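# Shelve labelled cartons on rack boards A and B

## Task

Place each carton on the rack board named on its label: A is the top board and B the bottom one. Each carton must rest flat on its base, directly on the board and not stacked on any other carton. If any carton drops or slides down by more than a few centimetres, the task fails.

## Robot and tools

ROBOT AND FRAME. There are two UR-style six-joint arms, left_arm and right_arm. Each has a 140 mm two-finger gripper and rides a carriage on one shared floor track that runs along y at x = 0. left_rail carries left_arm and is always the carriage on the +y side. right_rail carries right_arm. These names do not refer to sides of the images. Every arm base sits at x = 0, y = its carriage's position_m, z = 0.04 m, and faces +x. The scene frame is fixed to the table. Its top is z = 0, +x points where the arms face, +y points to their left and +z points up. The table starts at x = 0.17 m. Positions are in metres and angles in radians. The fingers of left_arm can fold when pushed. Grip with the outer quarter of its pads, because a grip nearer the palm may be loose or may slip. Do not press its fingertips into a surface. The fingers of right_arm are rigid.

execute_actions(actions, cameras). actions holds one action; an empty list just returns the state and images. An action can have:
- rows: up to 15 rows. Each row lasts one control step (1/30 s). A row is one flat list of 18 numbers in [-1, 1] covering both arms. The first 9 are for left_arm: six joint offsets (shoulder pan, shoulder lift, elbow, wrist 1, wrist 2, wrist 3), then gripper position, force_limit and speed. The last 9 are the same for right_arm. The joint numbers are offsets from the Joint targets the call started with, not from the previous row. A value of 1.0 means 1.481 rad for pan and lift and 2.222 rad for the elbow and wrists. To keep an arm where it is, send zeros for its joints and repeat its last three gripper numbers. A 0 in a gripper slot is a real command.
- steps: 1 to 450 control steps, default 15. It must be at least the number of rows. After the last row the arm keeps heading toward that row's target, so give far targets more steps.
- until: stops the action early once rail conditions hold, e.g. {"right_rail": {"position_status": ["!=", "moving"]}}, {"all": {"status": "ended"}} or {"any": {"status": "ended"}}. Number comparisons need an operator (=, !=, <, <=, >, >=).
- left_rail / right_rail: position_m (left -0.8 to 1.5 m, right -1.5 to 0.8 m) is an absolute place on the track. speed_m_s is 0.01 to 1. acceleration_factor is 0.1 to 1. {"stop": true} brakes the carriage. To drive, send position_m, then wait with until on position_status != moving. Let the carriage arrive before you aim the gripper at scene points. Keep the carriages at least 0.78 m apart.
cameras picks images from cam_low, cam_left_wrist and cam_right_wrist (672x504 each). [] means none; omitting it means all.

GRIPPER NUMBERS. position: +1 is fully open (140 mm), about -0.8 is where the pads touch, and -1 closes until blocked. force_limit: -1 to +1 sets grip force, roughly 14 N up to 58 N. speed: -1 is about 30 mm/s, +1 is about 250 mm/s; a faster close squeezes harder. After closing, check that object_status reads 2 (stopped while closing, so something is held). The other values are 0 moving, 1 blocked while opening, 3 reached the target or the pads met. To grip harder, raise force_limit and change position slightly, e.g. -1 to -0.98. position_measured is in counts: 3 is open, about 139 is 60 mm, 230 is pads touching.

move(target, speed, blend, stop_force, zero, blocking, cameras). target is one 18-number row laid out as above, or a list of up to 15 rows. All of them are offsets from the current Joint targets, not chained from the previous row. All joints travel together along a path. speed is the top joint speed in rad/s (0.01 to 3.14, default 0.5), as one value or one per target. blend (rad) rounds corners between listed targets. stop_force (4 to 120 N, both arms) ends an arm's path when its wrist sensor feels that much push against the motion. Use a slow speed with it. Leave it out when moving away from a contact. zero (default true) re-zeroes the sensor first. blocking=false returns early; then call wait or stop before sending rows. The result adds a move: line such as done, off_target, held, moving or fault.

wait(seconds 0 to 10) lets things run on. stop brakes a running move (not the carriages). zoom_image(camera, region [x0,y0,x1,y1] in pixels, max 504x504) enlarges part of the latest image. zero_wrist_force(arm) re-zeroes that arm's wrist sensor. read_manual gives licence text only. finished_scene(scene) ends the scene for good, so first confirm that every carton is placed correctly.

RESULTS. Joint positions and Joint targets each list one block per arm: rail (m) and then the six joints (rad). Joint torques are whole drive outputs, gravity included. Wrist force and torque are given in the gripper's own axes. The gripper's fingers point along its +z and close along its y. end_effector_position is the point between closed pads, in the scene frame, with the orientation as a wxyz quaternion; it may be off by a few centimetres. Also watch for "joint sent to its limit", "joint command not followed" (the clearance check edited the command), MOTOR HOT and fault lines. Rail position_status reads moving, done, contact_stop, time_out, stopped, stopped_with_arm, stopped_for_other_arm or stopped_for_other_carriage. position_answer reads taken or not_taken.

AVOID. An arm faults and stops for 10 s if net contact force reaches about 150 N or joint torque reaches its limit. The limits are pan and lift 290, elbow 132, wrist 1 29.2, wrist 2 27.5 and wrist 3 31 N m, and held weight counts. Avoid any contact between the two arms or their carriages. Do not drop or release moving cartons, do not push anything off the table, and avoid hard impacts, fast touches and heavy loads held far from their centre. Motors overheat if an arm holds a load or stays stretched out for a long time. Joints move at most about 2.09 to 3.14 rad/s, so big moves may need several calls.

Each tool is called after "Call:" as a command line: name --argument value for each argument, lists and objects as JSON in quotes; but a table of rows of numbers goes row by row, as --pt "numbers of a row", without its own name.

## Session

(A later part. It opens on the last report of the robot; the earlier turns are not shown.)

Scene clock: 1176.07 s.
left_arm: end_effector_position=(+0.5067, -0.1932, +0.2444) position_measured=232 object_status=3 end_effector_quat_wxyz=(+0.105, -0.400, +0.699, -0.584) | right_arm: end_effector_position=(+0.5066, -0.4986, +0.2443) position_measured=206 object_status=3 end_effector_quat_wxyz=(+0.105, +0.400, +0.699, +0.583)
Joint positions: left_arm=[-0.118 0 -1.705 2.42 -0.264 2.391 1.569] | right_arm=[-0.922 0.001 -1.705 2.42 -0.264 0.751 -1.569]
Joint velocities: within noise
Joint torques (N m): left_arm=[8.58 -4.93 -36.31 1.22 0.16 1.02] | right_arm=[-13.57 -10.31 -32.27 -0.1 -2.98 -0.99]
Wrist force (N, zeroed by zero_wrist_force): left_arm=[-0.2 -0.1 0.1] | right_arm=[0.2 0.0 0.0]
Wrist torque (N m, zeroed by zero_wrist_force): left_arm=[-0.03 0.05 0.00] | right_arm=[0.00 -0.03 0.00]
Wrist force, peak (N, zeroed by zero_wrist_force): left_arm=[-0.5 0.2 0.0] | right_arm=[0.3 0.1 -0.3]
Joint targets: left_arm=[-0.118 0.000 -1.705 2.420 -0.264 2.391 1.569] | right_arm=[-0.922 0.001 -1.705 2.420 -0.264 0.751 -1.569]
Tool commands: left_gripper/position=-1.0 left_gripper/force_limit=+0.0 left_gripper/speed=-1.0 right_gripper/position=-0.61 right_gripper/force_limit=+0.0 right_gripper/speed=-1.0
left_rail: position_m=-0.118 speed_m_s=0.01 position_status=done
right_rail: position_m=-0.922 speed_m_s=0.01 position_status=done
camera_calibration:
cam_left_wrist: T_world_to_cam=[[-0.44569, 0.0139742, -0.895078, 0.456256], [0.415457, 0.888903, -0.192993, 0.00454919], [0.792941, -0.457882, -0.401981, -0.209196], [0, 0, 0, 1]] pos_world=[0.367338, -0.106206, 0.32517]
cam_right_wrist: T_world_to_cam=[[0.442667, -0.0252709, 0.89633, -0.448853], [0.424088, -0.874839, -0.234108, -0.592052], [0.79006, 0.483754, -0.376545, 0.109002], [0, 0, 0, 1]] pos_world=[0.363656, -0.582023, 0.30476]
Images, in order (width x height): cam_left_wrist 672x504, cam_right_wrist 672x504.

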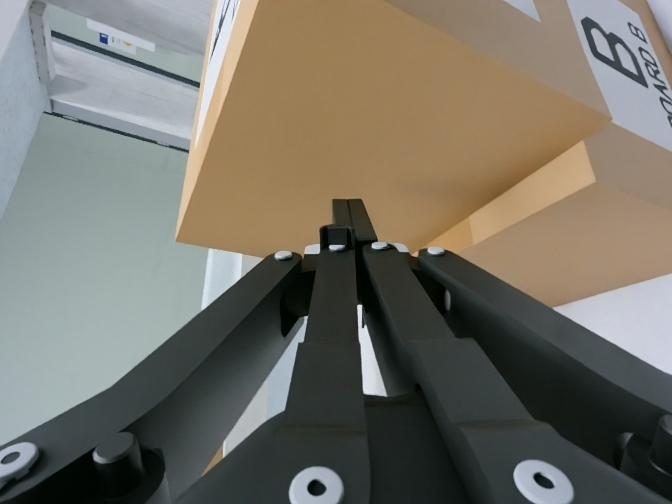

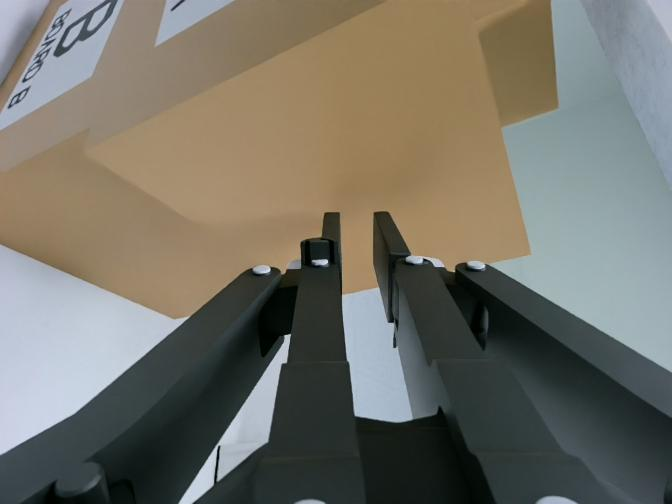

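Call:
move --target '[0, 0.008999, -0.004662, -0.001336, 0, 0, -1, 0, -1, 0, 0.008999, -0.004662, -0.001336, 0, 0, -0.61, 0, -1]' --speed 0.1 --cameras '[]'

Call:
execute_actions --actions '[{"left_rail": {"position_m": -0.125, "speed_m_s": 0.01}, "right_rail": {"position_m": -0.92, "speed_m_s": 0.01}, "steps": 90, "until": {"left_rail": {"position_status": ["!=", "moving"]}, "right_rail": {"position_status": ["!=", "moving"]}}}]' --cameras '[]'

Call:
execute_actions --actions '[{"left_rail": {"position_m": -0.127}, "right_rail": {"position_m": -0.918}, "steps": 60, "until": {"left_rail": {"position_status": ["!=", "moving"]}, "right_rail": {"position_status": ["!=", "moving"]}}}]' --cameras '[]'

Scene clock: 1205.90 s.
left_arm: end_effector_position=(+0.5135, -0.1932, +0.2441) position_measured=232 object_status=3 end_effector_quat_wxyz=(+0.105, -0.400, +0.699, -0.584) | right_arm: end_effector_position=(+0.5135, -0.4986, +0.2441) position_measured=206 object_status=3 end_effector_quat_wxyz=(+0.105, +0.400, +0.699, +0.583)
Joint positions: left_arm=[-0.118 0 -1.692 2.409 -0.267 2.391 1.569] | right_arm=[-0.922 0.001 -1.692 2.409 -0.267 0.751 -1.569]
Joint velocities: within noise
Joint torques (N m): left_arm=[8.15 -5.78 -47.69 -2.29 -0.78 0.29] | right_arm=[-13.32 -10.59 -40.05 -3.03 -2.77 -0.94]
Wrist force (N, zeroed by zero_wrist_force): left_arm=[0.0 -0.1 0.1] | right_arm=[0.1 0.0 0.1]
Wrist torque (N m, zeroed by zero_wrist_force): left_arm=[-0.03 0.00 0.00] | right_arm=[0.03 -0.04 0.00]
Wrist force, peak (N, zeroed by zero_wrist_force): left_arm=[-0.6 0.1 0.3] | right_arm=[0.0 -0.2 0.5]
Joint targets: left_arm=[-0.118 0.000 -1.692 2.409 -0.267 2.391 1.569] | right_arm=[-0.922 0.001 -1.692 2.409 -0.267 0.751 -1.569]
left_rail: position_m=-0.118 speed_m_s=0.01 position_status=done
right_rail: position_m=-0.922 speed_m_s=0.01 position_status=done
move: done
No camera images: "cameras" was empty.

Scene clock: 1206.87 s.
left_arm: end_effector_position=(+0.5136, -0.2002, +0.2441) position_measured=232 object_status=3 end_effector_quat_wxyz=(+0.105, -0.400, +0.699, -0.584) | right_arm: end_effector_position=(+0.5136, -0.4966, +0.2441) position_measured=206 object_status=3 end_effector_quat_wxyz=(+0.105, +0.400, +0.699, +0.583)
Joint positions: left_arm=[-0.125 0 -1.692 2.409 -0.267 2.391 1.569] | right_arm=[-0.92 0.001 -1.692 2.409 -0.267 0.751 -1.569]
Joint velocities: within noise
Joint torques (N m): left_arm=[9.82 -5.31 -45.38 -1.83 -1.22 0.71] | right_arm=[-12.92 -11.51 -37.22 -2.31 -3.04 -0.99]
Wrist force (N, zeroed by zero_wrist_force): left_arm=[-0.1 0.2 0.1] | right_arm=[0.1 -0.2 0.0]
Wrist torque (N m, zeroed by zero_wrist_force): left_arm=[0.03 0.03 0.00] | right_arm=[-0.01 -0.03 0.00]
Wrist force, peak (N, zeroed by zero_wrist_force): left_arm=[-0.4 -0.1 -0.5] | right_arm=[0.2 -0.2 0.4]
Joint targets: left_arm=[-0.125 0.000 -1.692 2.409 -0.267 2.391 1.569] | right_arm=[-0.920 0.001 -1.692 2.409 -0.267 0.751 -1.569]
Tool commands: left_gripper/position=-1.0 left_gripper/force_limit=+0.0 left_gripper/speed=-1.0 right_gripper/position=-0.61 right_gripper/force_limit=+0.0 right_gripper/speed=-1.0
left_rail: position_m=-0.125 speed_m_s=0.01 position_status=done
right_rail: position_m=-0.920 speed_m_s=0.01 position_status=done
No camera images: "cameras" was empty.

Scene clock: 1207.33 s.
left_arm: end_effector_position=(+0.5136, -0.2022, +0.2441) position_measured=232 object_status=3 end_effector_quat_wxyz=(+0.105, -0.400, +0.699, -0.584) | right_arm: end_effector_position=(+0.5136, -0.4946, +0.2441) position_measured=206 object_status=3 end_effector_quat_wxyz=(+0.105, +0.400, +0.699, +0.583)
Joint positions: left_arm=[-0.127 0 -1.692 2.409 -0.267 2.391 1.569] | right_arm=[-0.918 0.001 -1.692 2.409 -0.267 0.751 -1.569]
Joint velocities: within noise
Joint torques (N m): left_arm=[9.97 -5.2 -44.77 -1.25 -0.73 0.79] | right_arm=[-12.39 -10.49 -36.15 -2.22 -2.96 -1.08]
Wrist force (N, zeroed by zero_wrist_force): left_arm=[0.1 0.2 -0.1] | right_arm=[-0.1 -0.2 0.3]
Wrist torque (N m, zeroed by zero_wrist_force): left_arm=[0.02 -0.03 0.00] | right_arm=[-0.02 0.02 0.00]
Wrist force, peak (N, zeroed by zero_wrist_force): left_arm=[-0.2 0.2 -0.3] | right_arm=[0.4 -0.1 0.2]
Joint targets: left_arm=[-0.127 0.000 -1.692 2.409 -0.267 2.391 1.569] | right_arm=[-0.918 0.001 -1.692 2.409 -0.267 0.751 -1.569]
Tool commands: left_gripper/position=-1.0 left_gripper/force_limit=+0.0 left_gripper/speed=-1.0 right_gripper/position=-0.61 right_gripper/force_limit=+0.0 right_gripper/speed=-1.0
left_rail: position_m=-0.127 speed_m_s=0.01 position_status=done
right_rail: position_m=-0.918 speed_m_s=0.01 position_status=done
No camera images: "cameras" was empty.

Call:
execute_actions --actions '[{"left_rail": {"position_m": -0.1285}, "right_rail": {"position_m": -0.9165}, "steps": 60, "until": {"left_rail": {"position_status": ["!=", "moving"]}, "right_rail": {"position_status": ["!=", "moving"]}}}]' --cameras '[]'

Call:
execute_actions --actions '[{"left_rail": {"position_m": -0.1297}, "right_rail": {"position_m": -0.9153}, "steps": 60, "until": {"left_rail": {"position_status": ["!=", "moving"]}, "right_rail": {"position_status": ["!=", "moving"]}}}]' --cameras '[]'

Scene clock: 1213.73 s.
left_arm: end_effector_position=(+0.5136, -0.2036, +0.2441) position_measured=232 object_status=3 end_effector_quat_wxyz=(+0.105, -0.400, +0.699, -0.584) | right_arm: end_effector_position=(+0.5136, -0.4932, +0.2441) position_measured=206 object_status=3 end_effector_quat_wxyz=(+0.105, +0.400, +0.699, +0.583)
Joint positions: left_arm=[-0.128 0 -1.692 2.409 -0.267 2.391 1.569] | right_arm=[-0.917 0.001 -1.692 2.409 -0.267 0.751 -1.569]
Joint velocities: within noise
Joint torques (N m): left_arm=[7.58 -5.17 -39.17 0.64 -1.42 0.54] | right_arm=[-12.81 -11.9 -30.16 0.03 -2.89 -1.04]
Wrist force (N, zeroed by zero_wrist_force): left_arm=[-2.7 -0.2 -5.6] | right_arm=[0.0 0.0 0.1]
Wrist torque (N m, zeroed by zero_wrist_force): left_arm=[0.04 0.07 0.00] | right_arm=[0.02 -0.01 0.00]
Wrist force, peak (N, zeroed by zero_wrist_force): left_arm=[-2.7 -0.2 -5.6] | right_arm=[0.3 -0.2 0.5]
Joint targets: left_arm=[-0.129 0.000 -1.692 2.409 -0.267 2.391 1.569] | right_arm=[-0.917 0.001 -1.692 2.409 -0.267 0.751 -1.569]
Tool commands: left_gripper/position=-1.0 left_gripper/force_limit=+0.0 left_gripper/speed=-1.0 right_gripper/position=-0.61 right_gripper/force_limit=+0.0 right_gripper/speed=-1.0
left_rail: position_m=-0.128 position_m_goal=-0.129 speed_m_s=0.01 position_status=done
right_rail: position_m=-0.917 speed_m_s=0.01 position_status=done
No camera images: "cameras" was empty.

Scene clock: 1214.13 s.
left_arm: end_effector_position=(+0.5137, -0.2047, +0.2441) position_measured=232 object_status=3 end_effector_quat_wxyz=(+0.105, -0.400, +0.699, -0.584) | right_arm: end_effector_position=(+0.5136, -0.4920, +0.2441) position_measured=206 object_status=3 end_effector_quat_wxyz=(+0.105, +0.400, +0.699, +0.583)
Joint positions: left_arm=[-0.13 0 -1.692 2.409 -0.267 2.391 1.569] | right_arm=[-0.915 0.001 -1.692 2.409 -0.267 0.751 -1.569]
Joint velocities: within noise
Joint torques (N m): left_arm=[-2.94 -3.14 -37.75 0.39 2.7 1.12] | right_arm=[-2.99 -11.87 -29.81 0.16 -3.04 -1.34]
Wrist force (N, zeroed by zero_wrist_force): left_arm=[-12.4 -7.9 -27.4] | right_arm=[-8.6 4.8 -21.1]
Wrist torque (N m, zeroed by zero_wrist_force): left_arm=[0.19 -0.10 -0.10] | right_arm=[-0.06 0.02 0.05]
Wrist force, peak (N, zeroed by zero_wrist_force): left_arm=[-12.4 -7.9 -27.4] | right_arm=[-8.6 4.8 -21.1]
Joint targets: left_arm=[-0.130 0.000 -1.692 2.409 -0.267 2.391 1.569] | right_arm=[-0.915 0.001 -1.692 2.409 -0.267 0.751 -1.569]
Tool commands: left_gripper/position=-1.0 left_gripper/force_limit=+0.0 left_gripper/speed=-1.0 right_gripper/position=-0.61 right_gripper/force_limit=+0.0 right_gripper/speed=-1.0
left_rail: position_m=-0.130 speed_m_s=0.01 position_status=done
right_rail: position_m=-0.915 speed_m_s=0.01 position_status=done
No camera images: "cameras" was empty.

Call:
execute_actions --actions '[{"left_rail": {"position_m": -0.1312}, "right_rail": {"position_m": -0.9138}, "steps": 60, "until": {"left_rail": {"position_status": ["!=", "moving"]}, "right_rail": {"position_status": ["!=", "moving"]}}}]' --cameras '[]'

Call:
move --target '[0, -0.017001, -0.007453, 0.018783, 0, 0, -1, 0, -1, 0, -0.017001, -0.007453, 0.018783, 0, 0, -0.61, 0, -1]' --speed 0.03 --cameras '["cam_right_wrist"]'

Scene clock: 1226.73 s.
left_arm: end_effector_position=(+0.5136, -0.2063, +0.2441) position_measured=232 object_status=3 end_effector_quat_wxyz=(+0.105, -0.400, +0.699, -0.584) | right_arm: end_effector_position=(+0.5136, -0.4905, +0.2441) position_measured=206 object_status=3 end_effector_quat_wxyz=(+0.105, +0.400, +0.699, +0.583)
Joint positions: left_arm=[-0.131 0 -1.692 2.409 -0.267 2.391 1.569] | right_arm=[-0.914 0.001 -1.692 2.409 -0.267 0.751 -1.569]
Joint velocities: within noise
Joint torques (N m): left_arm=[-29.91 -7.55 -31.27 1.35 9.24 0.93] | right_arm=[21.2 -11.52 -23.26 1.94 -4.24 -1.29]
Wrist force (N, zeroed by zero_wrist_force): left_arm=[-31.3 -10.7 -53.4] | right_arm=[-30.4 10.3 -52.6]
Wrist torque (N m, zeroed by zero_wrist_force): left_arm=[0.31 -0.50 -0.14] | right_arm=[-0.20 -0.20 0.11]
Wrist force, peak (N, zeroed by zero_wrist_force): left_arm=[-31.3 -10.7 -53.4] | right_arm=[-30.4 10.3 -52.6]
Joint targets: left_arm=[-0.131 0.000 -1.692 2.409 -0.267 2.391 1.569] | right_arm=[-0.914 0.001 -1.692 2.409 -0.267 0.751 -1.569]
Tool commands: left_gripper/position=-1.0 left_gripper/force_limit=+0.0 left_gripper/speed=-1.0 right_gripper/position=-0.61 right_gripper/force_limit=+0.0 right_gripper/speed=-1.0
left_rail: position_m=-0.131 speed_m_s=0.01 position_status=done
right_rail: position_m=-0.914 speed_m_s=0.01 position_status=done
No camera images: "cameras" was empty.

Scene clock: 1228.43 s.
left_arm: end_effector_position=(+0.5137, -0.2065, +0.2603) position_measured=232 object_status=3 end_effector_quat_wxyz=(+0.105, -0.400, +0.699, -0.584) | right_arm: end_effector_position=(+0.5136, -0.4904, +0.2602) position_measured=206 object_status=3 end_effector_quat_wxyz=(+0.105, +0.400, +0.699, +0.583)
Joint positions: left_arm=[-0.131 0 -1.717 2.393 -0.226 2.391 1.569] | right_arm=[-0.914 0.001 -1.717 2.393 -0.226 0.751 -1.569]
Joint velocities: within noise
Joint torques (N m): left_arm=[-28.9 -48.3 -52.58 1.73 9.03 1.13] | right_arm=[18.86 -40.9 -44.83 1.75 -18.39 -1.29]
Wrist force (N, zeroed by zero_wrist_force): left_arm=[-37.4 5.2 -34.2] | right_arm=[-38.2 -7.8 -33.0]
Wrist torque (N m, zeroed by zero_wrist_force): left_arm=[-0.20 -0.98 0.07] | right_arm=[0.24 -0.70 -0.02]
Wrist force, peak (N, zeroed by zero_wrist_force): left_arm=[-31.7 -10.6 -54.2] | right_arm=[-30.9 10.0 -53.2]
Joint targets: left_arm=[-0.131 0.000 -1.717 2.393 -0.226 2.391 1.569] | right_arm=[-0.914 0.001 -1.717 2.393 -0.226 0.751 -1.569]
left_rail: position_m=-0.131 speed_m_s=0.01 position_status=done
right_rail: position_m=-0.914 speed_m_s=0.01 position_status=done
move: done
camera_calibration:
cam_right_wrist: T_world_to_cam=[[0.442649, -0.0253317, 0.896337, -0.466026], [0.423965, -0.874901, -0.234098, -0.584119], [0.790136, 0.483639, -0.376534, 0.105394], [0, 0, 0, 1]] pos_world=[0.370657, -0.573824, 0.32066]
Images, in order (width x height): cam_right_wrist 672x504.

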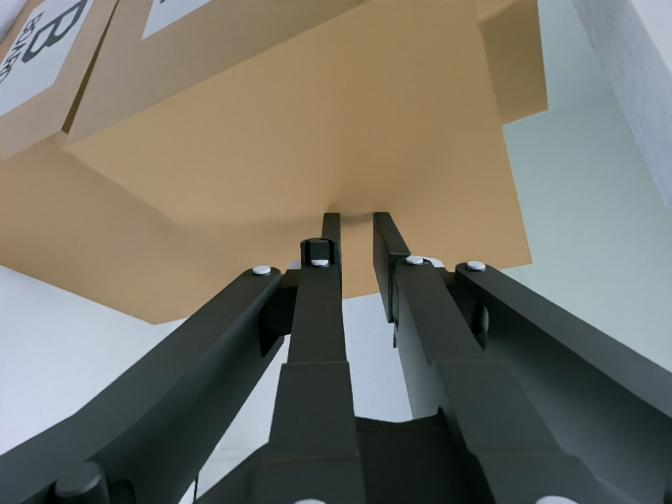

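Call:
execute_actions --actions '[{"left_rail": {"position_m": -0.1319}, "right_rail": {"position_m": -0.9131}, "steps": 45, "until": {"left_rail": {"position_status": ["!=", "moving"]}, "right_rail": {"position_status": ["!=", "moving"]}}}]' --cameras '[]'

Call:
move --target '[0, -0.192204, -0.213047, 0.341154, 0, 0, -1, 0, -1, 0, -0.192204, -0.213047, 0.341154, 0, 0, -0.61, 0, -1]' --speed 0.14 --cameras '[]'

Scene clock: 1247.67 s.
left_arm: end_effector_position=(+0.5137, -0.2070, +0.2604) position_measured=232 object_status=3 end_effector_quat_wxyz=(+0.105, -0.400, +0.699, -0.584) | right_arm: end_effector_position=(+0.5136, -0.4898, +0.2603) position_measured=206 object_status=3 end_effector_quat_wxyz=(+0.105, +0.400, +0.699, +0.583)
Joint positions: left_arm=[-0.132 0 -1.717 2.393 -0.226 2.391 1.569] | right_arm=[-0.913 0.001 -1.717 2.393 -0.226 0.751 -1.569]
Joint velocities: within noise
Joint torques (N m): left_arm=[-26.83 -45.23 -47.31 1.59 9.37 0.74] | right_arm=[18.25 -39.51 -38.94 0.71 -18.8 -1.4]
Wrist force (N, zeroed by zero_wrist_force): left_arm=[-46.7 4.9 -43.9] | right_arm=[-48.1 -8.1 -42.7]
Wrist torque (N m, zeroed by zero_wrist_force): left_arm=[-0.21 -1.25 0.06] | right_arm=[0.25 -0.84 -0.04]
Wrist force, peak (N, zeroed by zero_wrist_force): left_arm=[-46.7 4.9 -43.9] | right_arm=[-48.2 -8.5 -42.5]
Joint targets: left_arm=[-0.132 0.000 -1.717 2.393 -0.226 2.391 1.569] | right_arm=[-0.913 0.001 -1.717 2.393 -0.226 0.751 -1.569]
Tool commands: left_gripper/position=-1.0 left_gripper/force_limit=+0.0 left_gripper/speed=-1.0 right_gripper/position=-0.61 right_gripper/force_limit=+0.0 right_gripper/speed=-1.0
left_rail: position_m=-0.132 speed_m_s=0.01 position_status=done
right_rail: position_m=-0.913 speed_m_s=0.01 position_status=done
No camera images: "cameras" was empty.

Scene clock: 1253.57 s.
left_arm: end_effector_position=(+0.4707, -0.2070, +0.6153) position_measured=232 object_status=3 end_effector_quat_wxyz=(+0.105, -0.400, +0.699, -0.584) | right_arm: end_effector_position=(+0.4707, -0.4898, +0.6153) position_measured=206 object_status=3 end_effector_quat_wxyz=(+0.105, +0.400, +0.699, +0.583)
Joint positions: left_arm=[-0.132 0 -2.002 1.919 0.532 2.391 1.569] | right_arm=[-0.913 0.001 -2.002 1.919 0.532 0.751 -1.569]
Joint velocities: within noise
Joint torques (N m): left_arm=[-26.83 -33.76 -64.96 1.51 14.32 0.64] | right_arm=[29.54 -24.67 -55.63 1.89 -12.47 -1.28]
Wrist force (N, zeroed by zero_wrist_force): left_arm=[-47.6 5.1 -45.2] | right_arm=[-49.7 -8.2 -43.6]
Wrist torque (N m, zeroed by zero_wrist_force): left_arm=[-0.17 -1.32 0.05] | right_arm=[0.25 -0.81 -0.08]
Wrist force, peak (N, zeroed by zero_wrist_force): left_arm=[-47.9 5.1 -45.6] | right_arm=[-49.8 -8.8 -44.4]
Joint targets: left_arm=[-0.132 0.000 -2.002 1.919 0.532 2.391 1.569] | right_arm=[-0.913 0.001 -2.002 1.919 0.532 0.751 -1.569]
left_rail: position_m=-0.132 speed_m_s=0.01 position_status=done
right_rail: position_m=-0.913 speed_m_s=0.01 position_status=done
move: done
No camera images: "cameras" was empty.

Call:
move --pt "0 0.101507 -0.042369 -0.025287 0 0 -1 0 -1 0 0.101507 -0.042369 -0.025287 0 0 -0.61 0 -1" --pt "0 0.197153 -0.091888 -0.039518 0 0 -1 0 -1 0 0.197153 -0.091888 -0.039518 0 0 -0.61 0 -1" --pt "0 0.280175 -0.142627 -0.044114 0 0 -1 0 -1 0 0.280175 -0.142627 -0.044114 0 0 -0.61 0 -1" --speed 0.1 --blend 0.01 --cameras '["cam_left_wrist"]'

Call:
move --target '[0, 0.00178, 0.027195, -0.028382, 0, 0, -1, 0, -1, 0, 0.00178, 0.027195, -0.028382, 0, 0, -0.61, 0, -1]' --speed 0.05 --cameras '["cam_right_wrist"]'

Scene clock: 1270.03 s.
left_arm: end_effector_position=(+0.7186, -0.2072, +0.6153) position_measured=232 object_status=3 end_effector_quat_wxyz=(+0.105, -0.400, +0.699, -0.584) | right_arm: end_effector_position=(+0.7186, -0.4896, +0.6152) position_measured=206 object_status=3 end_effector_quat_wxyz=(+0.105, +0.400, +0.699, +0.583)
Joint positions: left_arm=[-0.132 0 -1.587 1.603 0.434 2.391 1.569] | right_arm=[-0.913 0.001 -1.587 1.603 0.434 0.751 -1.569]
Joint velocities: within noise
Joint torques (N m): left_arm=[-29.23 -33.2 -64.43 -3.64 20.78 1.17] | right_arm=[41.67 -42.06 -54.72 -5.17 -8.58 -1.4]
Wrist force (N, zeroed by zero_wrist_force): left_arm=[-41.6 5.7 -39.8] | right_arm=[-44.0 -7.8 -38.0]
Wrist torque (N m, zeroed by zero_wrist_force): left_arm=[-0.13 -1.16 0.07] | right_arm=[0.38 -0.82 -0.15]
Wrist force, peak (N, zeroed by zero_wrist_force): left_arm=[-48.1 5.6 -45.9] | right_arm=[-49.8 -9.5 -44.6]
Joint targets: left_arm=[-0.132 0.000 -1.587 1.602 0.434 2.391 1.569] | right_arm=[-0.913 0.001 -1.587 1.602 0.434 0.751 -1.569]
left_rail: position_m=-0.132 speed_m_s=0.01 position_status=done
right_rail: position_m=-0.913 speed_m_s=0.01 position_status=done
move: done
camera_calibration:
cam_left_wrist: T_world_to_cam=[[-0.44569, 0.0139742, -0.895078, 0.882922], [0.415457, 0.888903, -0.192993, 0.000497824], [0.792941, -0.457882, -0.401981, -0.234615], [0, 0, 0, 1]] pos_world=[0.579338, -0.120206, 0.69607]
Images, in order (width x height): cam_left_wrist 672x504.

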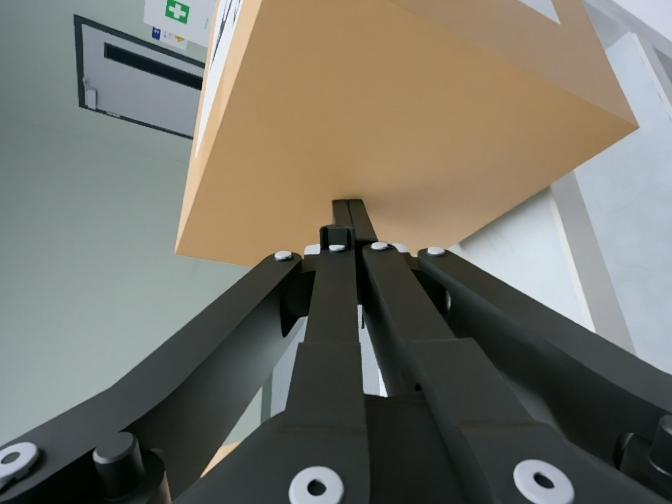

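Scene clock: 1271.67 s.
left_arm: end_effector_position=(+0.7187, -0.2072, +0.5794) position_measured=232 object_status=3 end_effector_quat_wxyz=(+0.105, -0.400, +0.699, -0.584) | right_arm: end_effector_position=(+0.7186, -0.4896, +0.5794) position_measured=206 object_status=3 end_effector_quat_wxyz=(+0.105, +0.400, +0.699, +0.583)
Joint positions: left_arm=[-0.132 0 -1.584 1.663 0.371 2.391 1.569] | right_arm=[-0.913 0.001 -1.584 1.663 0.371 0.751 -1.569]
Joint velocities: within noise
Joint torques (N m): left_arm=[-34.08 -32.21 -45.25 -3.59 21.99 0.87] | right_arm=[45.67 -40.2 -39.75 -5.56 -8.47 -1.38]
Wrist force (N, zeroed by zero_wrist_force): left_arm=[-41.8 5.6 -39.7] | right_arm=[-44.7 -8.0 -37.8]
Wrist torque (N m, zeroed by zero_wrist_force): left_arm=[-0.21 -1.13 0.07] | right_arm=[0.37 -0.71 -0.12]
Wrist force, peak (N, zeroed by zero_wrist_force): left_arm=[-42.0 5.3 -39.9] | right_arm=[-45.0 -8.3 -38.1]
Joint targets: left_arm=[-0.132 0.000 -1.584 1.663 0.371 2.391 1.569] | right_arm=[-0.913 0.001 -1.584 1.663 0.371 0.751 -1.569]
left_rail: position_m=-0.132 speed_m_s=0.01 position_status=done
right_rail: position_m=-0.913 speed_m_s=0.01 position_status=done
move: done
camera_calibration:
cam_right_wrist: T_world_to_cam=[[0.442667, -0.0252709, 0.89633, -0.842741], [0.424088, -0.874839, -0.234108, -0.595659], [0.79006, 0.483754, -0.376545, 0.0632981], [0, 0, 0, 1]] pos_world=[0.575656, -0.573023, 0.63976]
Images, in order (width x height): cam_right_wrist 672x504.

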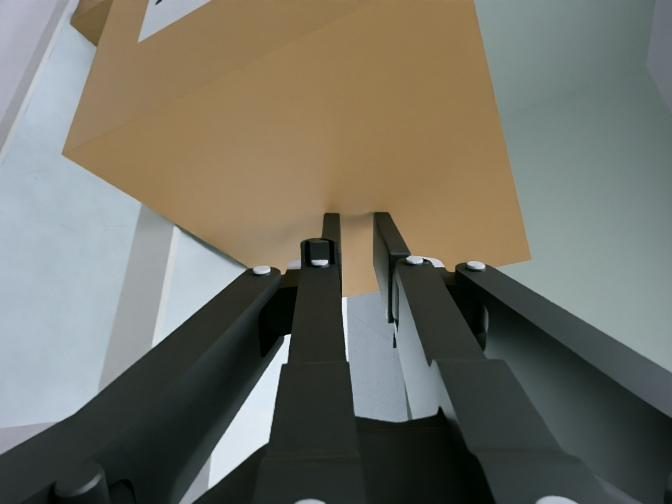

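Call:
move --target '[0, 0.00027, 0.00297, -0.00315, 0, 0, -1, 0, -1, 0, 0.00027, 0.00297, -0.00315, 0, 0, -0.61, 0, -1]' --speed 0.015 --cameras '[]'

Call:
move --target '[0, 0.000135, 0.001485, -0.001575, 0, 0, -1, 0, -1, 0, 0.000135, 0.001485, -0.001575, 0, 0, -0.61, 0, -1]' --speed 0.01 --cameras '[]'

Scene clock: 1278.33 s.
left_arm: end_effector_position=(+0.7186, -0.2072, +0.5755) position_measured=232 object_status=3 end_effector_quat_wxyz=(+0.105, -0.400, +0.699, -0.584) | right_arm: end_effector_position=(+0.7185, -0.4896, +0.5754) position_measured=206 object_status=3 end_effector_quat_wxyz=(+0.105, +0.400, +0.699, +0.583)
Joint positions: left_arm=[-0.132 0 -1.584 1.669 0.365 2.391 1.569] | right_arm=[-0.913 0.001 -1.584 1.669 0.364 0.751 -1.569]
Joint velocities: within noise
Joint torques (N m): left_arm=[-40.95 -31.6 -43.91 -3.58 23.92 0.88] | right_arm=[51.2 -39.19 -37.66 -4.87 -8.48 -1.56]
Wrist force (N, zeroed by zero_wrist_force): left_arm=[-41.8 5.8 -39.6] | right_arm=[-44.7 -7.7 -37.8]
Wrist torque (N m, zeroed by zero_wrist_force): left_arm=[-0.19 -1.13 0.06] | right_arm=[0.33 -0.72 -0.11]
Wrist force, peak (N, zeroed by zero_wrist_force): left_arm=[-41.9 6.1 -39.9] | right_arm=[-45.3 -8.5 -37.7]
Joint targets: left_arm=[-0.132 0.000 -1.584 1.669 0.364 2.391 1.569] | right_arm=[-0.913 0.001 -1.584 1.669 0.364 0.751 -1.569]
left_rail: position_m=-0.132 speed_m_s=0.01 position_status=done
right_rail: position_m=-0.913 speed_m_s=0.01 position_status=done
move: done
No camera images: "cameras" was empty.

Scene clock: 1279.03 s.
left_arm: end_effector_position=(+0.7185, -0.2072, +0.5735) position_measured=232 object_status=3 end_effector_quat_wxyz=(+0.105, -0.400, +0.699, -0.584) | right_arm: end_effector_position=(+0.7185, -0.4896, +0.5734) position_measured=206 object_status=3 end_effector_quat_wxyz=(+0.105, +0.400, +0.699, +0.583)
Joint positions: left_arm=[-0.132 0 -1.583 1.673 0.361 2.391 1.569] | right_arm=[-0.913 0.001 -1.583 1.673 0.361 0.751 -1.569]
Joint velocities: within noise
Joint torques (N m): left_arm=[-42.12 -20.49 -31.94 -1.05 23.39 1.06] | right_arm=[50.5 -24.89 -25.44 -2.14 -8.55 -1.86]
Wrist force (N, zeroed by zero_wrist_force): left_arm=[-39.7 -7.8 -50.6] | right_arm=[-38.4 9.7 -53.6]
Wrist torque (N m, zeroed by zero_wrist_force): left_arm=[0.18 -0.96 -0.12] | right_arm=[-0.13 -0.37 0.20]
Wrist force, peak (N, zeroed by zero_wrist_force): left_arm=[-39.7 -7.8 -50.6] | right_arm=[-39.0 9.2 -53.4]
Joint targets: left_arm=[-0.132 0.000 -1.583 1.673 0.361 2.391 1.569] | right_arm=[-0.913 0.001 -1.583 1.673 0.361 0.751 -1.569]
left_rail: position_m=-0.132 speed_m_s=0.01 position_status=done
right_rail: position_m=-0.913 speed_m_s=0.01 position_status=done
move: done
No camera images: "cameras" was empty.

Call:
move --target '[0, 0.000088, 0.000965, -0.001024, 0, 0, -1, 0, -1, 0, 0.000088, 0.000965, -0.001024, 0, 0, -0.61, 0, -1]' --speed 0.01 --cameras '[]'

Call:
execute_actions --actions '[{"left_rail": {"position_m": -0.1239}, "right_rail": {"position_m": -0.9211}, "steps": 60, "until": {"left_rail": {"position_status": ["!=", "moving"]}, "right_rail": {"position_status": ["!=", "moving"]}}}]' --cameras '["cam_right_wrist"]'

Scene clock: 1286.37 s.
left_arm: end_effector_position=(+0.7185, -0.2072, +0.5721) position_measured=232 object_status=3 end_effector_quat_wxyz=(+0.105, -0.400, +0.699, -0.584) | right_arm: end_effector_position=(+0.7184, -0.4896, +0.5720) position_measured=206 object_status=3 end_effector_quat_wxyz=(+0.105, +0.400, +0.699, +0.583)
Joint positions: left_arm=[-0.132 0 -1.583 1.675 0.359 2.391 1.569] | right_arm=[-0.913 0.001 -1.583 1.675 0.359 0.751 -1.569]
Joint velocities: within noise
Joint torques (N m): left_arm=[-52.5 -13.79 -29.37 -1.01 7.58 0.81] | right_arm=[49.69 -20.62 -25.29 -1.65 -8 -1.63]
Wrist force (N, zeroed by zero_wrist_force): left_arm=[-38.0 -9.8 -56.4] | right_arm=[-39.4 9.9 -56.2]
Wrist torque (N m, zeroed by zero_wrist_force): left_arm=[0.25 -0.79 -0.16] | right_arm=[-0.02 -0.38 0.25]
Wrist force, peak (N, zeroed by zero_wrist_force): left_arm=[-38.3 -10.6 -56.8] | right_arm=[-37.2 11.6 -58.9]
Joint targets: left_arm=[-0.132 0.000 -1.583 1.675 0.359 2.391 1.569] | right_arm=[-0.913 0.001 -1.583 1.675 0.359 0.751 -1.569]
left_rail: position_m=-0.132 speed_m_s=0.01 position_status=done
right_rail: position_m=-0.913 speed_m_s=0.01 position_status=done
move: done
No camera images: "cameras" was empty.

Scene clock: 1287.43 s.
left_arm: end_effector_position=(+0.7185, -0.1992, +0.5719) position_measured=232 object_status=3 end_effector_quat_wxyz=(+0.105, -0.400, +0.699, -0.584) | right_arm: end_effector_position=(+0.7184, -0.4976, +0.5719) position_measured=206 object_status=3 end_effector_quat_wxyz=(+0.105, +0.400, +0.699, +0.583)
Joint positions: left_arm=[-0.124 0 -1.583 1.675 0.359 2.391 1.569] | right_arm=[-0.921 0.001 -1.583 1.675 0.359 0.751 -1.569]
Joint velocities: within noise
Joint torques (N m): left_arm=[11.5 -55.36 -58.27 -0.9 -1.29 0.77] | right_arm=[-13.5 -55.6 -48.05 -2.02 2.39 -1.56]
Wrist force (N, zeroed by zero_wrist_force): left_arm=[-0.1 0.0 -0.1] | right_arm=[1.8 3.4 1.3]
Wrist torque (N m, zeroed by zero_wrist_force): left_arm=[-0.02 0.02 0.00] | right_arm=[0.78 -0.42 -0.03]
Wrist force, peak (N, zeroed by zero_wrist_force): left_arm=[-37.9 -10.7 -56.6] | right_arm=[-39.2 10.7 -56.0]
Joint targets: left_arm=[-0.124 0.000 -1.583 1.675 0.359 2.391 1.569] | right_arm=[-0.921 0.001 -1.583 1.675 0.359 0.751 -1.569]
Tool commands: left_gripper/position=-1.0 left_gripper/force_limit=+0.0 left_gripper/speed=-1.0 right_gripper/position=-0.61 right_gripper/force_limit=+0.0 right_gripper/speed=-1.0
left_rail: position_m=-0.124 speed_m_s=0.01 position_status=done
right_rail: position_m=-0.921 speed_m_s=0.01 position_status=done
camera_calibration:
cam_right_wrist: T_world_to_cam=[[0.442778, -0.025305, 0.896274, -0.83627], [0.424098, -0.874806, -0.234212, -0.604226], [0.789993, 0.483811, -0.376613, 0.0646542], [0, 0, 0, 1]] pos_world=[0.575456, -0.581023, 0.63236]
Images, in order (width x height): cam_right_wrist 672x504.

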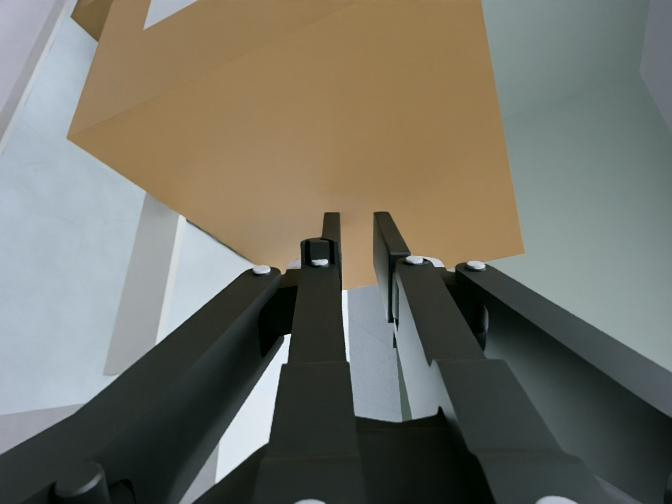

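Call:
move --target '[0, -0.076051, 0.040314, 0.010375, 0, 0, -1, 0, -1, 0, -0.076051, 0.040314, 0.010375, 0, 0, -0.61, 0, -1]' --speed 0.15 --cameras '["cam_right_wrist"]'

Call:
zero_wrist_force --arm "left_arm"

Call:
zero_wrist_force --arm "right_arm"

Call:
execute_actions --actions '[{"left_rail": {"position_m": -0.1297}, "right_rail": {"position_m": -0.9153}, "steps": 60, "until": {"left_rail": {"position_status": ["!=", "moving"]}, "right_rail": {"position_status": ["!=", "moving"]}}}]' --cameras '[]'

Scene clock: 1304.67 s.
left_arm: end_effector_position=(+0.6508, -0.1991, +0.5804) position_measured=232 object_status=3 end_effector_quat_wxyz=(+0.105, -0.400, +0.699, -0.584) | right_arm: end_effector_position=(+0.6508, -0.4977, +0.5804) position_measured=206 object_status=3 end_effector_quat_wxyz=(+0.105, +0.400, +0.699, +0.583)
Joint positions: left_arm=[-0.124 0 -1.696 1.764 0.382 2.391 1.569] | right_arm=[-0.921 0.001 -1.696 1.764 0.382 0.751 -1.569]
Joint velocities: within noise
Joint torques (N m): left_arm=[10.91 -57.67 -37.81 2.65 -1.21 1.11] | right_arm=[-10.17 -46.45 -32.71 3.5 2.36 -1.82]
Wrist force (N, zeroed by zero_wrist_force): left_arm=[0.0 0.0 -0.2] | right_arm=[2.2 3.4 1.2]
Wrist torque (N m, zeroed by zero_wrist_force): left_arm=[0.01 0.01 -0.01] | right_arm=[0.76 -0.49 -0.07]
Wrist force, peak (N, zeroed by zero_wrist_force): left_arm=[0.7 0.4 -0.7] | right_arm=[3.3 3.0 0.6]
Joint targets: left_arm=[-0.124 0.000 -1.696 1.764 0.382 2.391 1.569] | right_arm=[-0.921 0.001 -1.696 1.764 0.382 0.751 -1.569]
left_rail: position_m=-0.124 speed_m_s=0.01 position_status=done
right_rail: position_m=-0.921 speed_m_s=0.01 position_status=done
move: done
camera_calibration:
cam_right_wrist: T_world_to_cam=[[0.442667, -0.0252709, 0.89633, -0.813875], [0.424088, -0.874839, -0.234108, -0.573692], [0.79006, 0.483754, -0.376545, 0.121276], [0, 0, 0, 1]] pos_world=[0.507756, -0.581123, 0.64086]
Images, in order (width x height): cam_right_wrist 672x504.

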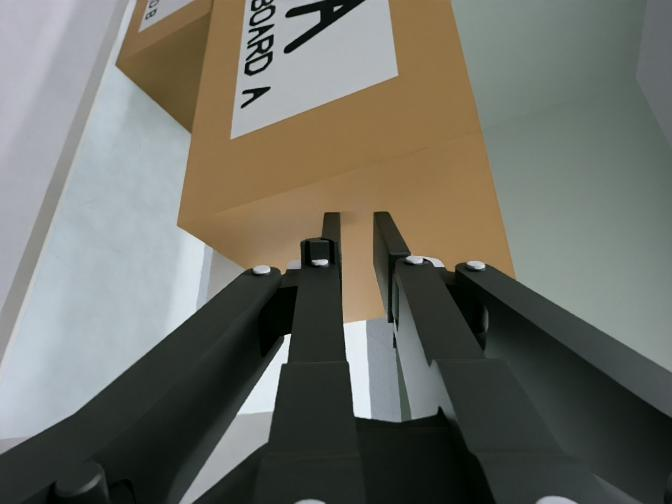

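Wrist force sensor zeroed.

Wrist force sensor zeroed.

Scene clock: 1305.53 s.
left_arm: end_effector_position=(+0.6507, -0.2048, +0.5805) position_measured=232 object_status=3 end_effector_quat_wxyz=(+0.105, -0.400, +0.699, -0.584) | right_arm: end_effector_position=(+0.6507, -0.4920, +0.5804) position_measured=206 object_status=3 end_effector_quat_wxyz=(+0.106, +0.400, +0.699, +0.583)
Joint positions: left_arm=[-0.13 0 -1.696 1.765 0.382 2.391 1.569] | right_arm=[-0.915 0.001 -1.696 1.765 0.382 0.751 -1.569]
Joint velocities: within noise
Joint torques (N m): left_arm=[-3.44 -52.03 -39.51 2.54 2.73 1.17] | right_arm=[-0.45 -41.54 -34.35 1.92 -1.44 -1.9]
Wrist force (N, zeroed by zero_wrist_force): left_arm=[-11.2 -2.1 -16.3] | right_arm=[-10.8 1.9 -18.3]
Wrist torque (N m, zeroed by zero_wrist_force): left_arm=[0.11 -0.21 -0.03] | right_arm=[0.03 -0.08 0.00]
Wrist force, peak (N, zeroed by zero_wrist_force): left_arm=[-10.7 -2.3 -16.9] | right_arm=[-10.5 2.0 -18.9]
Joint targets: left_arm=[-0.130 0.000 -1.696 1.764 0.382 2.391 1.569] | right_arm=[-0.915 0.001 -1.696 1.764 0.382 0.751 -1.569]
Tool commands: left_gripper/position=-1.0 left_gripper/force_limit=+0.0 left_gripper/speed=-1.0 right_gripper/position=-0.61 right_gripper/force_limit=+0.0 right_gripper/speed=-1.0
left_rail: position_m=-0.130 speed_m_s=0.01 position_status=done
right_rail: position_m=-0.915 speed_m_s=0.01 position_status=done
No camera images: "cameras" was empty.

Call:
execute_actions --actions '[{"left_rail": {"position_m": -0.1301}, "right_rail": {"position_m": -0.9149}, "steps": 30, "until": {"left_rail": {"position_status": ["!=", "moving"]}, "right_rail": {"position_status": ["!=", "moving"]}}}]' --cameras '[]'

Call:
move --pt "0 0.034609 -0.020497 -0.002571 0 0 -1 0 -1 0 0.034609 -0.020497 -0.002571 0 0 -0.61 0 -1" --pt "0 0.076681 -0.047243 -0.003866 0 0 -1 0 -1 0 0.076681 -0.047243 -0.003866 0 0 -0.61 0 -1" --speed 0.03 --blend 0.003 --cameras '["cam_right_wrist"]'

Call:
zoom_image --camera "cam_right_wrist" --region '[60, 0, 260, 240]'

Scene clock: 1318.30 s.
left_arm: end_effector_position=(+0.6507, -0.2053, +0.5805) position_measured=232 object_status=3 end_effector_quat_wxyz=(+0.105, -0.400, +0.699, -0.584) | right_arm: end_effector_position=(+0.6507, -0.4915, +0.5804) position_measured=206 object_status=3 end_effector_quat_wxyz=(+0.105, +0.400, +0.699, +0.583)
Joint positions: left_arm=[-0.13 0 -1.696 1.765 0.382 2.391 1.569] | right_arm=[-0.915 0.001 -1.696 1.765 0.382 0.751 -1.569]
Joint velocities: within noise
Joint torques (N m): left_arm=[-30.87 -20.33 -44.99 1.14 8.55 0.53] | right_arm=[23.53 -20.25 -40.4 -1.95 -8.55 -1.71]
Wrist force (N, zeroed by zero_wrist_force): left_arm=[-16.8 -3.2 -24.8] | right_arm=[-16.3 3.2 -26.1]
Wrist torque (N m, zeroed by zero_wrist_force): left_arm=[0.17 -0.32 -0.04] | right_arm=[-0.03 -0.10 0.00]
Wrist force, peak (N, zeroed by zero_wrist_force): left_arm=[-16.8 -3.2 -24.8] | right_arm=[-16.3 3.2 -26.1]
Joint targets: left_arm=[-0.130 0.000 -1.696 1.764 0.382 2.391 1.569] | right_arm=[-0.915 0.001 -1.696 1.764 0.382 0.751 -1.569]
Tool commands: left_gripper/position=-1.0 left_gripper/force_limit=+0.0 left_gripper/speed=-1.0 right_gripper/position=-0.61 right_gripper/force_limit=+0.0 right_gripper/speed=-1.0
left_rail: position_m=-0.130 speed_m_s=0.01 position_status=done
right_rail: position_m=-0.915 speed_m_s=0.01 position_status=done
No camera images: "cameras" was empty.

Scene clock: 1322.40 s.
left_arm: end_effector_position=(+0.7196, -0.2054, +0.5802) position_measured=232 object_status=3 end_effector_quat_wxyz=(+0.105, -0.400, +0.699, -0.584) | right_arm: end_effector_position=(+0.7196, -0.4914, +0.5801) position_measured=206 object_status=3 end_effector_quat_wxyz=(+0.105, +0.400, +0.699, +0.583)
Joint positions: left_arm=[-0.13 0 -1.582 1.66 0.373 2.391 1.569] | right_arm=[-0.915 0.001 -1.582 1.66 0.373 0.751 -1.569]
Joint velocities: within noise
Joint torques (N m): left_arm=[-27.48 -32.78 -61.44 -0.93 8.58 1.1] | right_arm=[23 -31.82 -52.07 -2.09 -8.45 -1.78]
Wrist force (N, zeroed by zero_wrist_force): left_arm=[-17.6 4.1 -17.8] | right_arm=[-18.0 -2.9 -18.4]
Wrist torque (N m, zeroed by zero_wrist_force): left_arm=[-0.12 -0.53 0.08] | right_arm=[0.07 -0.20 -0.12]
Wrist force, peak (N, zeroed by zero_wrist_force): left_arm=[-13.9 -9.2 -29.4] | right_arm=[-14.2 8.7 -29.5]
Joint targets: left_arm=[-0.130 0.000 -1.582 1.660 0.373 2.391 1.569] | right_arm=[-0.915 0.001 -1.582 1.660 0.373 0.751 -1.569]
left_rail: position_m=-0.130 speed_m_s=0.01 position_status=done
right_rail: position_m=-0.915 speed_m_s=0.01 position_status=done
move: done
camera_calibration:
cam_right_wrist: T_world_to_cam=[[0.442795, -0.0253442, 0.896265, -0.84402], [0.424009, -0.874848, -0.234218, -0.59736], [0.790031, 0.483735, -0.376632, 0.0637409], [0, 0, 0, 1]] pos_world=[0.576656, -0.574824, 0.64056]
Images, in order (width x height): cam_right_wrist 672x504.

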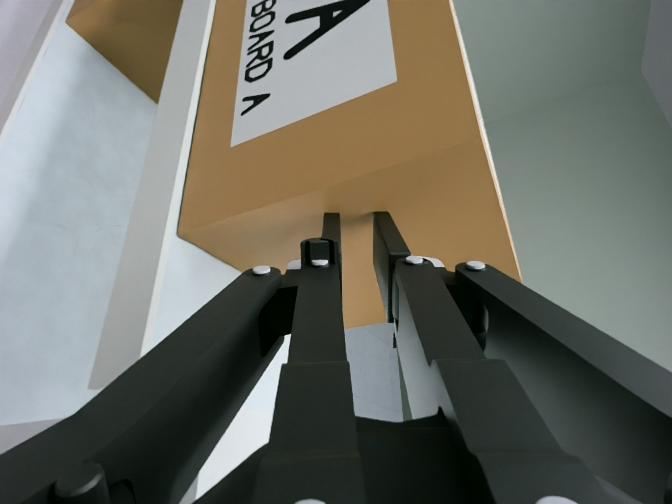

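Scaled by 2.100.

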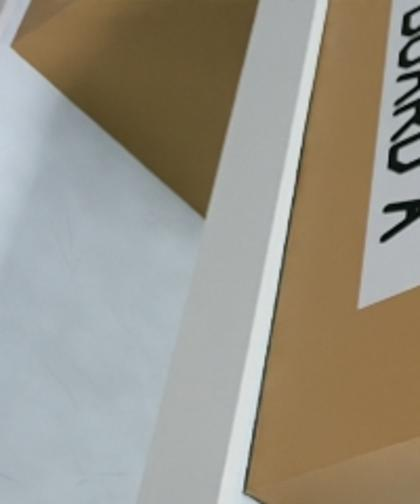

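Call:
execute_actions --actions '[{"left_rail": {"position_m": -0.1221}, "right_rail": {"position_m": -0.9229}, "steps": 60, "until": {"left_rail": {"position_status": ["!=", "moving"]}, "right_rail": {"position_status": ["!=", "moving"]}}}]' --cameras '[]'

Call:
move --pt "0 -0.082263 0.050549 0.00428 0 0 -1 0 -1 0 -0.082263 0.050549 0.00428 0 0 -0.61 0 -1" --pt "0 -0.283078 0.11694 0.071737 0 0 -1 0 -1 0 -0.283078 0.11694 0.071737 0 0 -0.61 0 -1" --speed '[0.15, 0.3]' --blend 0.01 --cameras '[]'

Call:
execute_actions --actions '[{"left_rail": {"position_m": -0.065, "speed_m_s": 0.1}, "right_rail": {"position_m": -0.945, "speed_m_s": 0.1}, "steps": 60, "until": {"left_rail": {"position_status": ["!=", "moving"]}, "right_rail": {"position_status": ["!=", "moving"]}}}]' --cameras '["cam_low"]'

Call:
move --target '[0, 0.42904, 0.258447, -0.544409, 0, 0, -1, 0, -1, 0, 0.42904, 0.258447, -0.544409, 0, 0, -0.61, 0, -1]' --speed 0.4 --cameras '["cam_left_wrist", "cam_right_wrist"]'

Call:
zero_wrist_force --arm "left_arm"

Call:
zero_wrist_force --arm "right_arm"

Scene clock: 1379.47 s.
left_arm: end_effector_position=(+0.7197, -0.1974, +0.5803) position_measured=232 object_status=3 end_effector_quat_wxyz=(+0.105, -0.400, +0.699, -0.584) | right_arm: end_effector_position=(+0.7197, -0.4994, +0.5802) position_measured=206 object_status=3 end_effector_quat_wxyz=(+0.105, +0.400, +0.699, +0.583)
Joint positions: left_arm=[-0.122 -0.001 -1.582 1.66 0.373 2.391 1.569] | right_arm=[-0.923 0.001 -1.582 1.66 0.373 0.751 -1.569]
Joint velocities: within noise
Joint torques (N m): left_arm=[11.25 -42.17 -56.91 -1.14 -0.91 0.62] | right_arm=[-13.05 -38.57 -44.75 -2 2.36 -1.51]
Wrist force (N, zeroed by zero_wrist_force): left_arm=[0.1 0.1 0.2] | right_arm=[0.5 0.6 0.2]
Wrist torque (N m, zeroed by zero_wrist_force): left_arm=[-0.01 -0.02 0.01] | right_arm=[0.15 -0.13 0.05]
Wrist force, peak (N, zeroed by zero_wrist_force): left_arm=[-18.0 3.7 -18.0] | right_arm=[-18.2 -3.1 -18.6]
Joint targets: left_arm=[-0.122 0.000 -1.582 1.660 0.373 2.391 1.569] | right_arm=[-0.923 0.001 -1.582 1.660 0.373 0.751 -1.569]
Tool commands: left_gripper/position=-1.0 left_gripper/force_limit=+0.0 left_gripper/speed=-1.0 right_gripper/position=-0.61 right_gripper/force_limit=+0.0 right_gripper/speed=-1.0
left_rail: position_m=-0.122 speed_m_s=0.01 position_status=done
right_rail: position_m=-0.923 speed_m_s=0.01 position_status=done
No camera images: "cameras" was empty.

Scene clock: 1381.80 s.
left_arm: end_effector_position=(+0.4708, -0.1972, +0.6154) position_measured=232 object_status=3 end_effector_quat_wxyz=(+0.105, -0.400, +0.699, -0.584) | right_arm: end_effector_position=(+0.4708, -0.4996, +0.6153) position_measured=206 object_status=3 end_effector_quat_wxyz=(+0.105, +0.400, +0.699, +0.583)
Joint positions: left_arm=[-0.122 0 -2.001 1.919 0.532 2.391 1.569] | right_arm=[-0.923 0.001 -2.001 1.919 0.532 0.751 -1.569]
Joint velocities: within noise
Joint torques (N m): left_arm=[11.81 -28.01 -37.92 2.63 -0.56 0.45] | right_arm=[-7.47 -23.85 -32.53 3.55 2.51 -1.82]
Wrist force (N, zeroed by zero_wrist_force): left_arm=[-0.1 0.0 0.0] | right_arm=[0.4 0.7 -0.1]
Wrist torque (N m, zeroed by zero_wrist_force): left_arm=[-0.03 0.01 0.01] | right_arm=[0.21 -0.09 0.03]
Wrist force, peak (N, zeroed by zero_wrist_force): left_arm=[1.4 0.8 -1.2] | right_arm=[2.2 0.0 -1.0]
Joint targets: left_arm=[-0.122 0.000 -2.002 1.919 0.532 2.391 1.569] | right_arm=[-0.923 0.001 -2.002 1.919 0.532 0.751 -1.569]
left_rail: position_m=-0.122 speed_m_s=0.01 position_status=done
right_rail: position_m=-0.923 speed_m_s=0.01 position_status=done
move: done
No camera images: "cameras" was empty.

Scene clock: 1383.00 s.
left_arm: end_effector_position=(+0.4707, -0.1402, +0.6154) position_measured=232 object_status=3 end_effector_quat_wxyz=(+0.105, -0.400, +0.699, -0.584) end_effector_velocity=(+0.000, +0.001, -0.001) end_effector_angular_velocity=(+0.000, +0.001, +0.000) | right_arm: end_effector_position=(+0.4706, -0.5217, +0.6153) position_measured=206 object_status=3 end_effector_quat_wxyz=(+0.105, +0.400, +0.699, +0.583)
Joint positions: left_arm=[-0.065 0 -2.002 1.919 0.532 2.391 1.569] | right_arm=[-0.945 0.001 -2.002 1.919 0.532 0.751 -1.569]
Joint velocities: left_arm=[0.001 0 0 0.001 0 0 0] | right_arm=[within noise]
Joint torques (N m): left_arm=[11.75 -29.04 -39.32 2.74 -0.75 1.11] | right_arm=[-4.23 -20.24 -34.85 2.76 2.29 -1.9]
Wrist force (N, zeroed by zero_wrist_force): left_arm=[-0.1 0.3 0.2] | right_arm=[0.5 0.7 0.5]
Wrist torque (N m, zeroed by zero_wrist_force): left_arm=[0.04 0.01 0.01] | right_arm=[0.20 -0.12 0.03]
Wrist force, peak (N, zeroed by zero_wrist_force): left_arm=[0.8 0.2 0.9] | right_arm=[1.2 0.6 0.9]
Joint targets: left_arm=[-0.065 0.000 -2.002 1.919 0.532 2.391 1.569] | right_arm=[-0.945 0.001 -2.002 1.919 0.532 0.751 -1.569]
Tool commands: left_gripper/position=-1.0 left_gripper/force_limit=+0.0 left_gripper/speed=-1.0 right_gripper/position=-0.61 right_gripper/force_limit=+0.0 right_gripper/speed=-1.0
left_rail: position_m=-0.065 speed_m_s=0.10 position_status=done
right_rail: position_m=-0.945 speed_m_s=0.10 position_status=done
Images, in order (width x height): cam_low 672x504.

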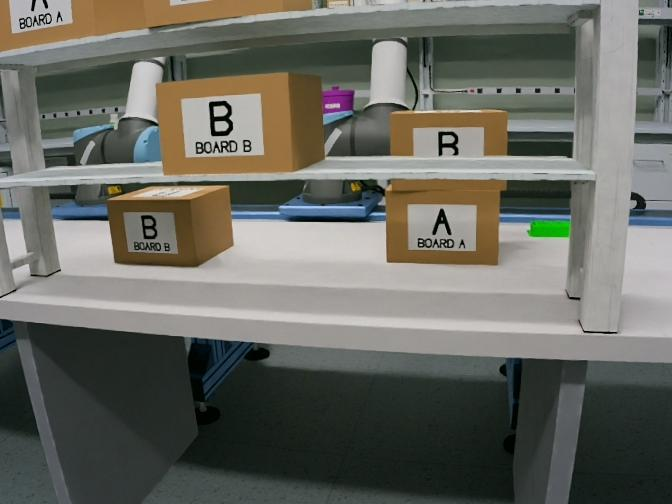

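Scene clock: 1386.63 s.
left_arm: end_effector_position=(+0.5267, -0.1402, +0.0954) position_measured=232 object_status=3 end_effector_quat_wxyz=(+0.105, -0.400, +0.699, -0.584) | right_arm: end_effector_position=(+0.5266, -0.5216, +0.0953) position_measured=206 object_status=3 end_effector_quat_wxyz=(+0.105, +0.400, +0.699, +0.583)
Joint positions: left_arm=[-0.065 0 -1.366 2.494 -0.677 2.391 1.569] | right_arm=[-0.945 0.001 -1.366 2.494 -0.677 0.751 -1.569]
Joint velocities: within noise
Joint torques (N m): left_arm=[8.15 -19.12 -9.49 -2.38 0.64 0.83] | right_arm=[7.25 -23.32 -9.61 -3.4 2.36 -1.82]
Wrist force (N, zeroed by zero_wrist_force): left_arm=[0.0 -0.2 0.3] | right_arm=[0.4 0.6 0.8]
Wrist torque (N m, zeroed by zero_wrist_force): left_arm=[-0.06 -0.02 0.03] | right_arm=[0.17 -0.06 0.12]
Wrist force, peak (N, zeroed by zero_wrist_force): left_arm=[2.0 1.4 -2.1] | right_arm=[3.0 -0.6 -1.8]
Joint targets: left_arm=[-0.065 0.000 -1.366 2.494 -0.677 2.391 1.569] | right_arm=[-0.945 0.001 -1.366 2.494 -0.677 0.751 -1.569]
left_rail: position_m=-0.065 speed_m_s=0.10 position_status=done
right_rail: position_m=-0.945 speed_m_s=0.10 position_status=done
move: done
camera_calibration:
cam_left_wrist: T_world_to_cam=[[-0.445726, 0.0139943, -0.89506, 0.331074], [0.41549, 0.888884, -0.19301, -0.0796381], [0.792904, -0.457918, -0.402014, -0.260664], [0, 0, 0, 1]] pos_world=[0.387338, -0.0532066, 0.17617]
cam_right_wrist: T_world_to_cam=[[0.442705, -0.0253489, 0.896309, -0.324795], [0.424047, -0.874837, -0.234188, -0.655596], [0.790061, 0.483754, -0.376546, 0.0482698], [0, 0, 0, 1]] pos_world=[0.383656, -0.605124, 0.15576]
Images, in order (width x height): cam_left_wrist 672x504, cam_right_wrist 672x504.

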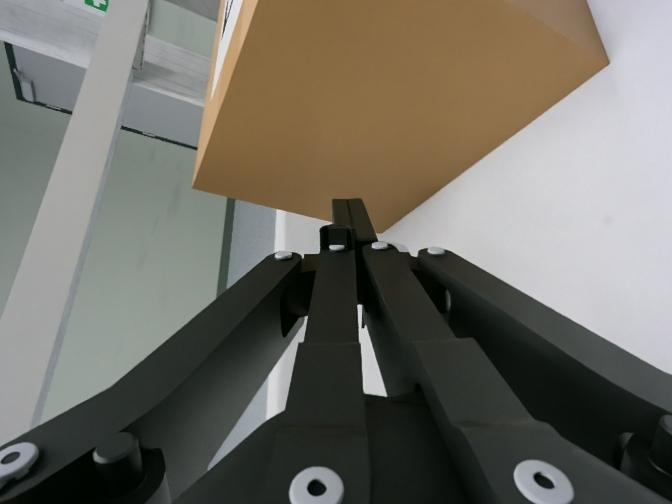

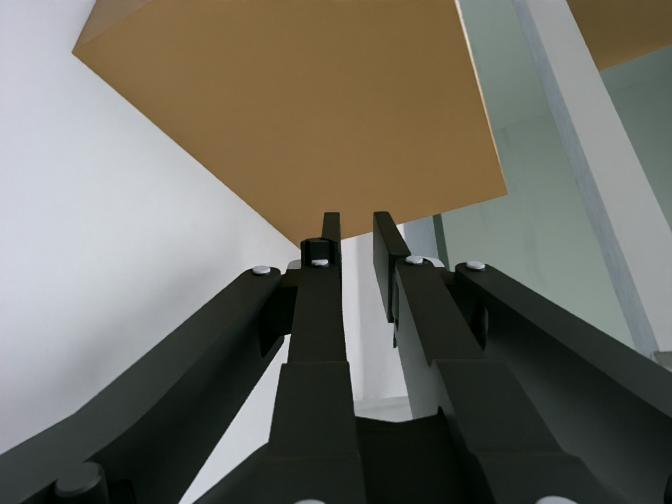

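Wrist force sensor zeroed.

Wrist force sensor zeroed.


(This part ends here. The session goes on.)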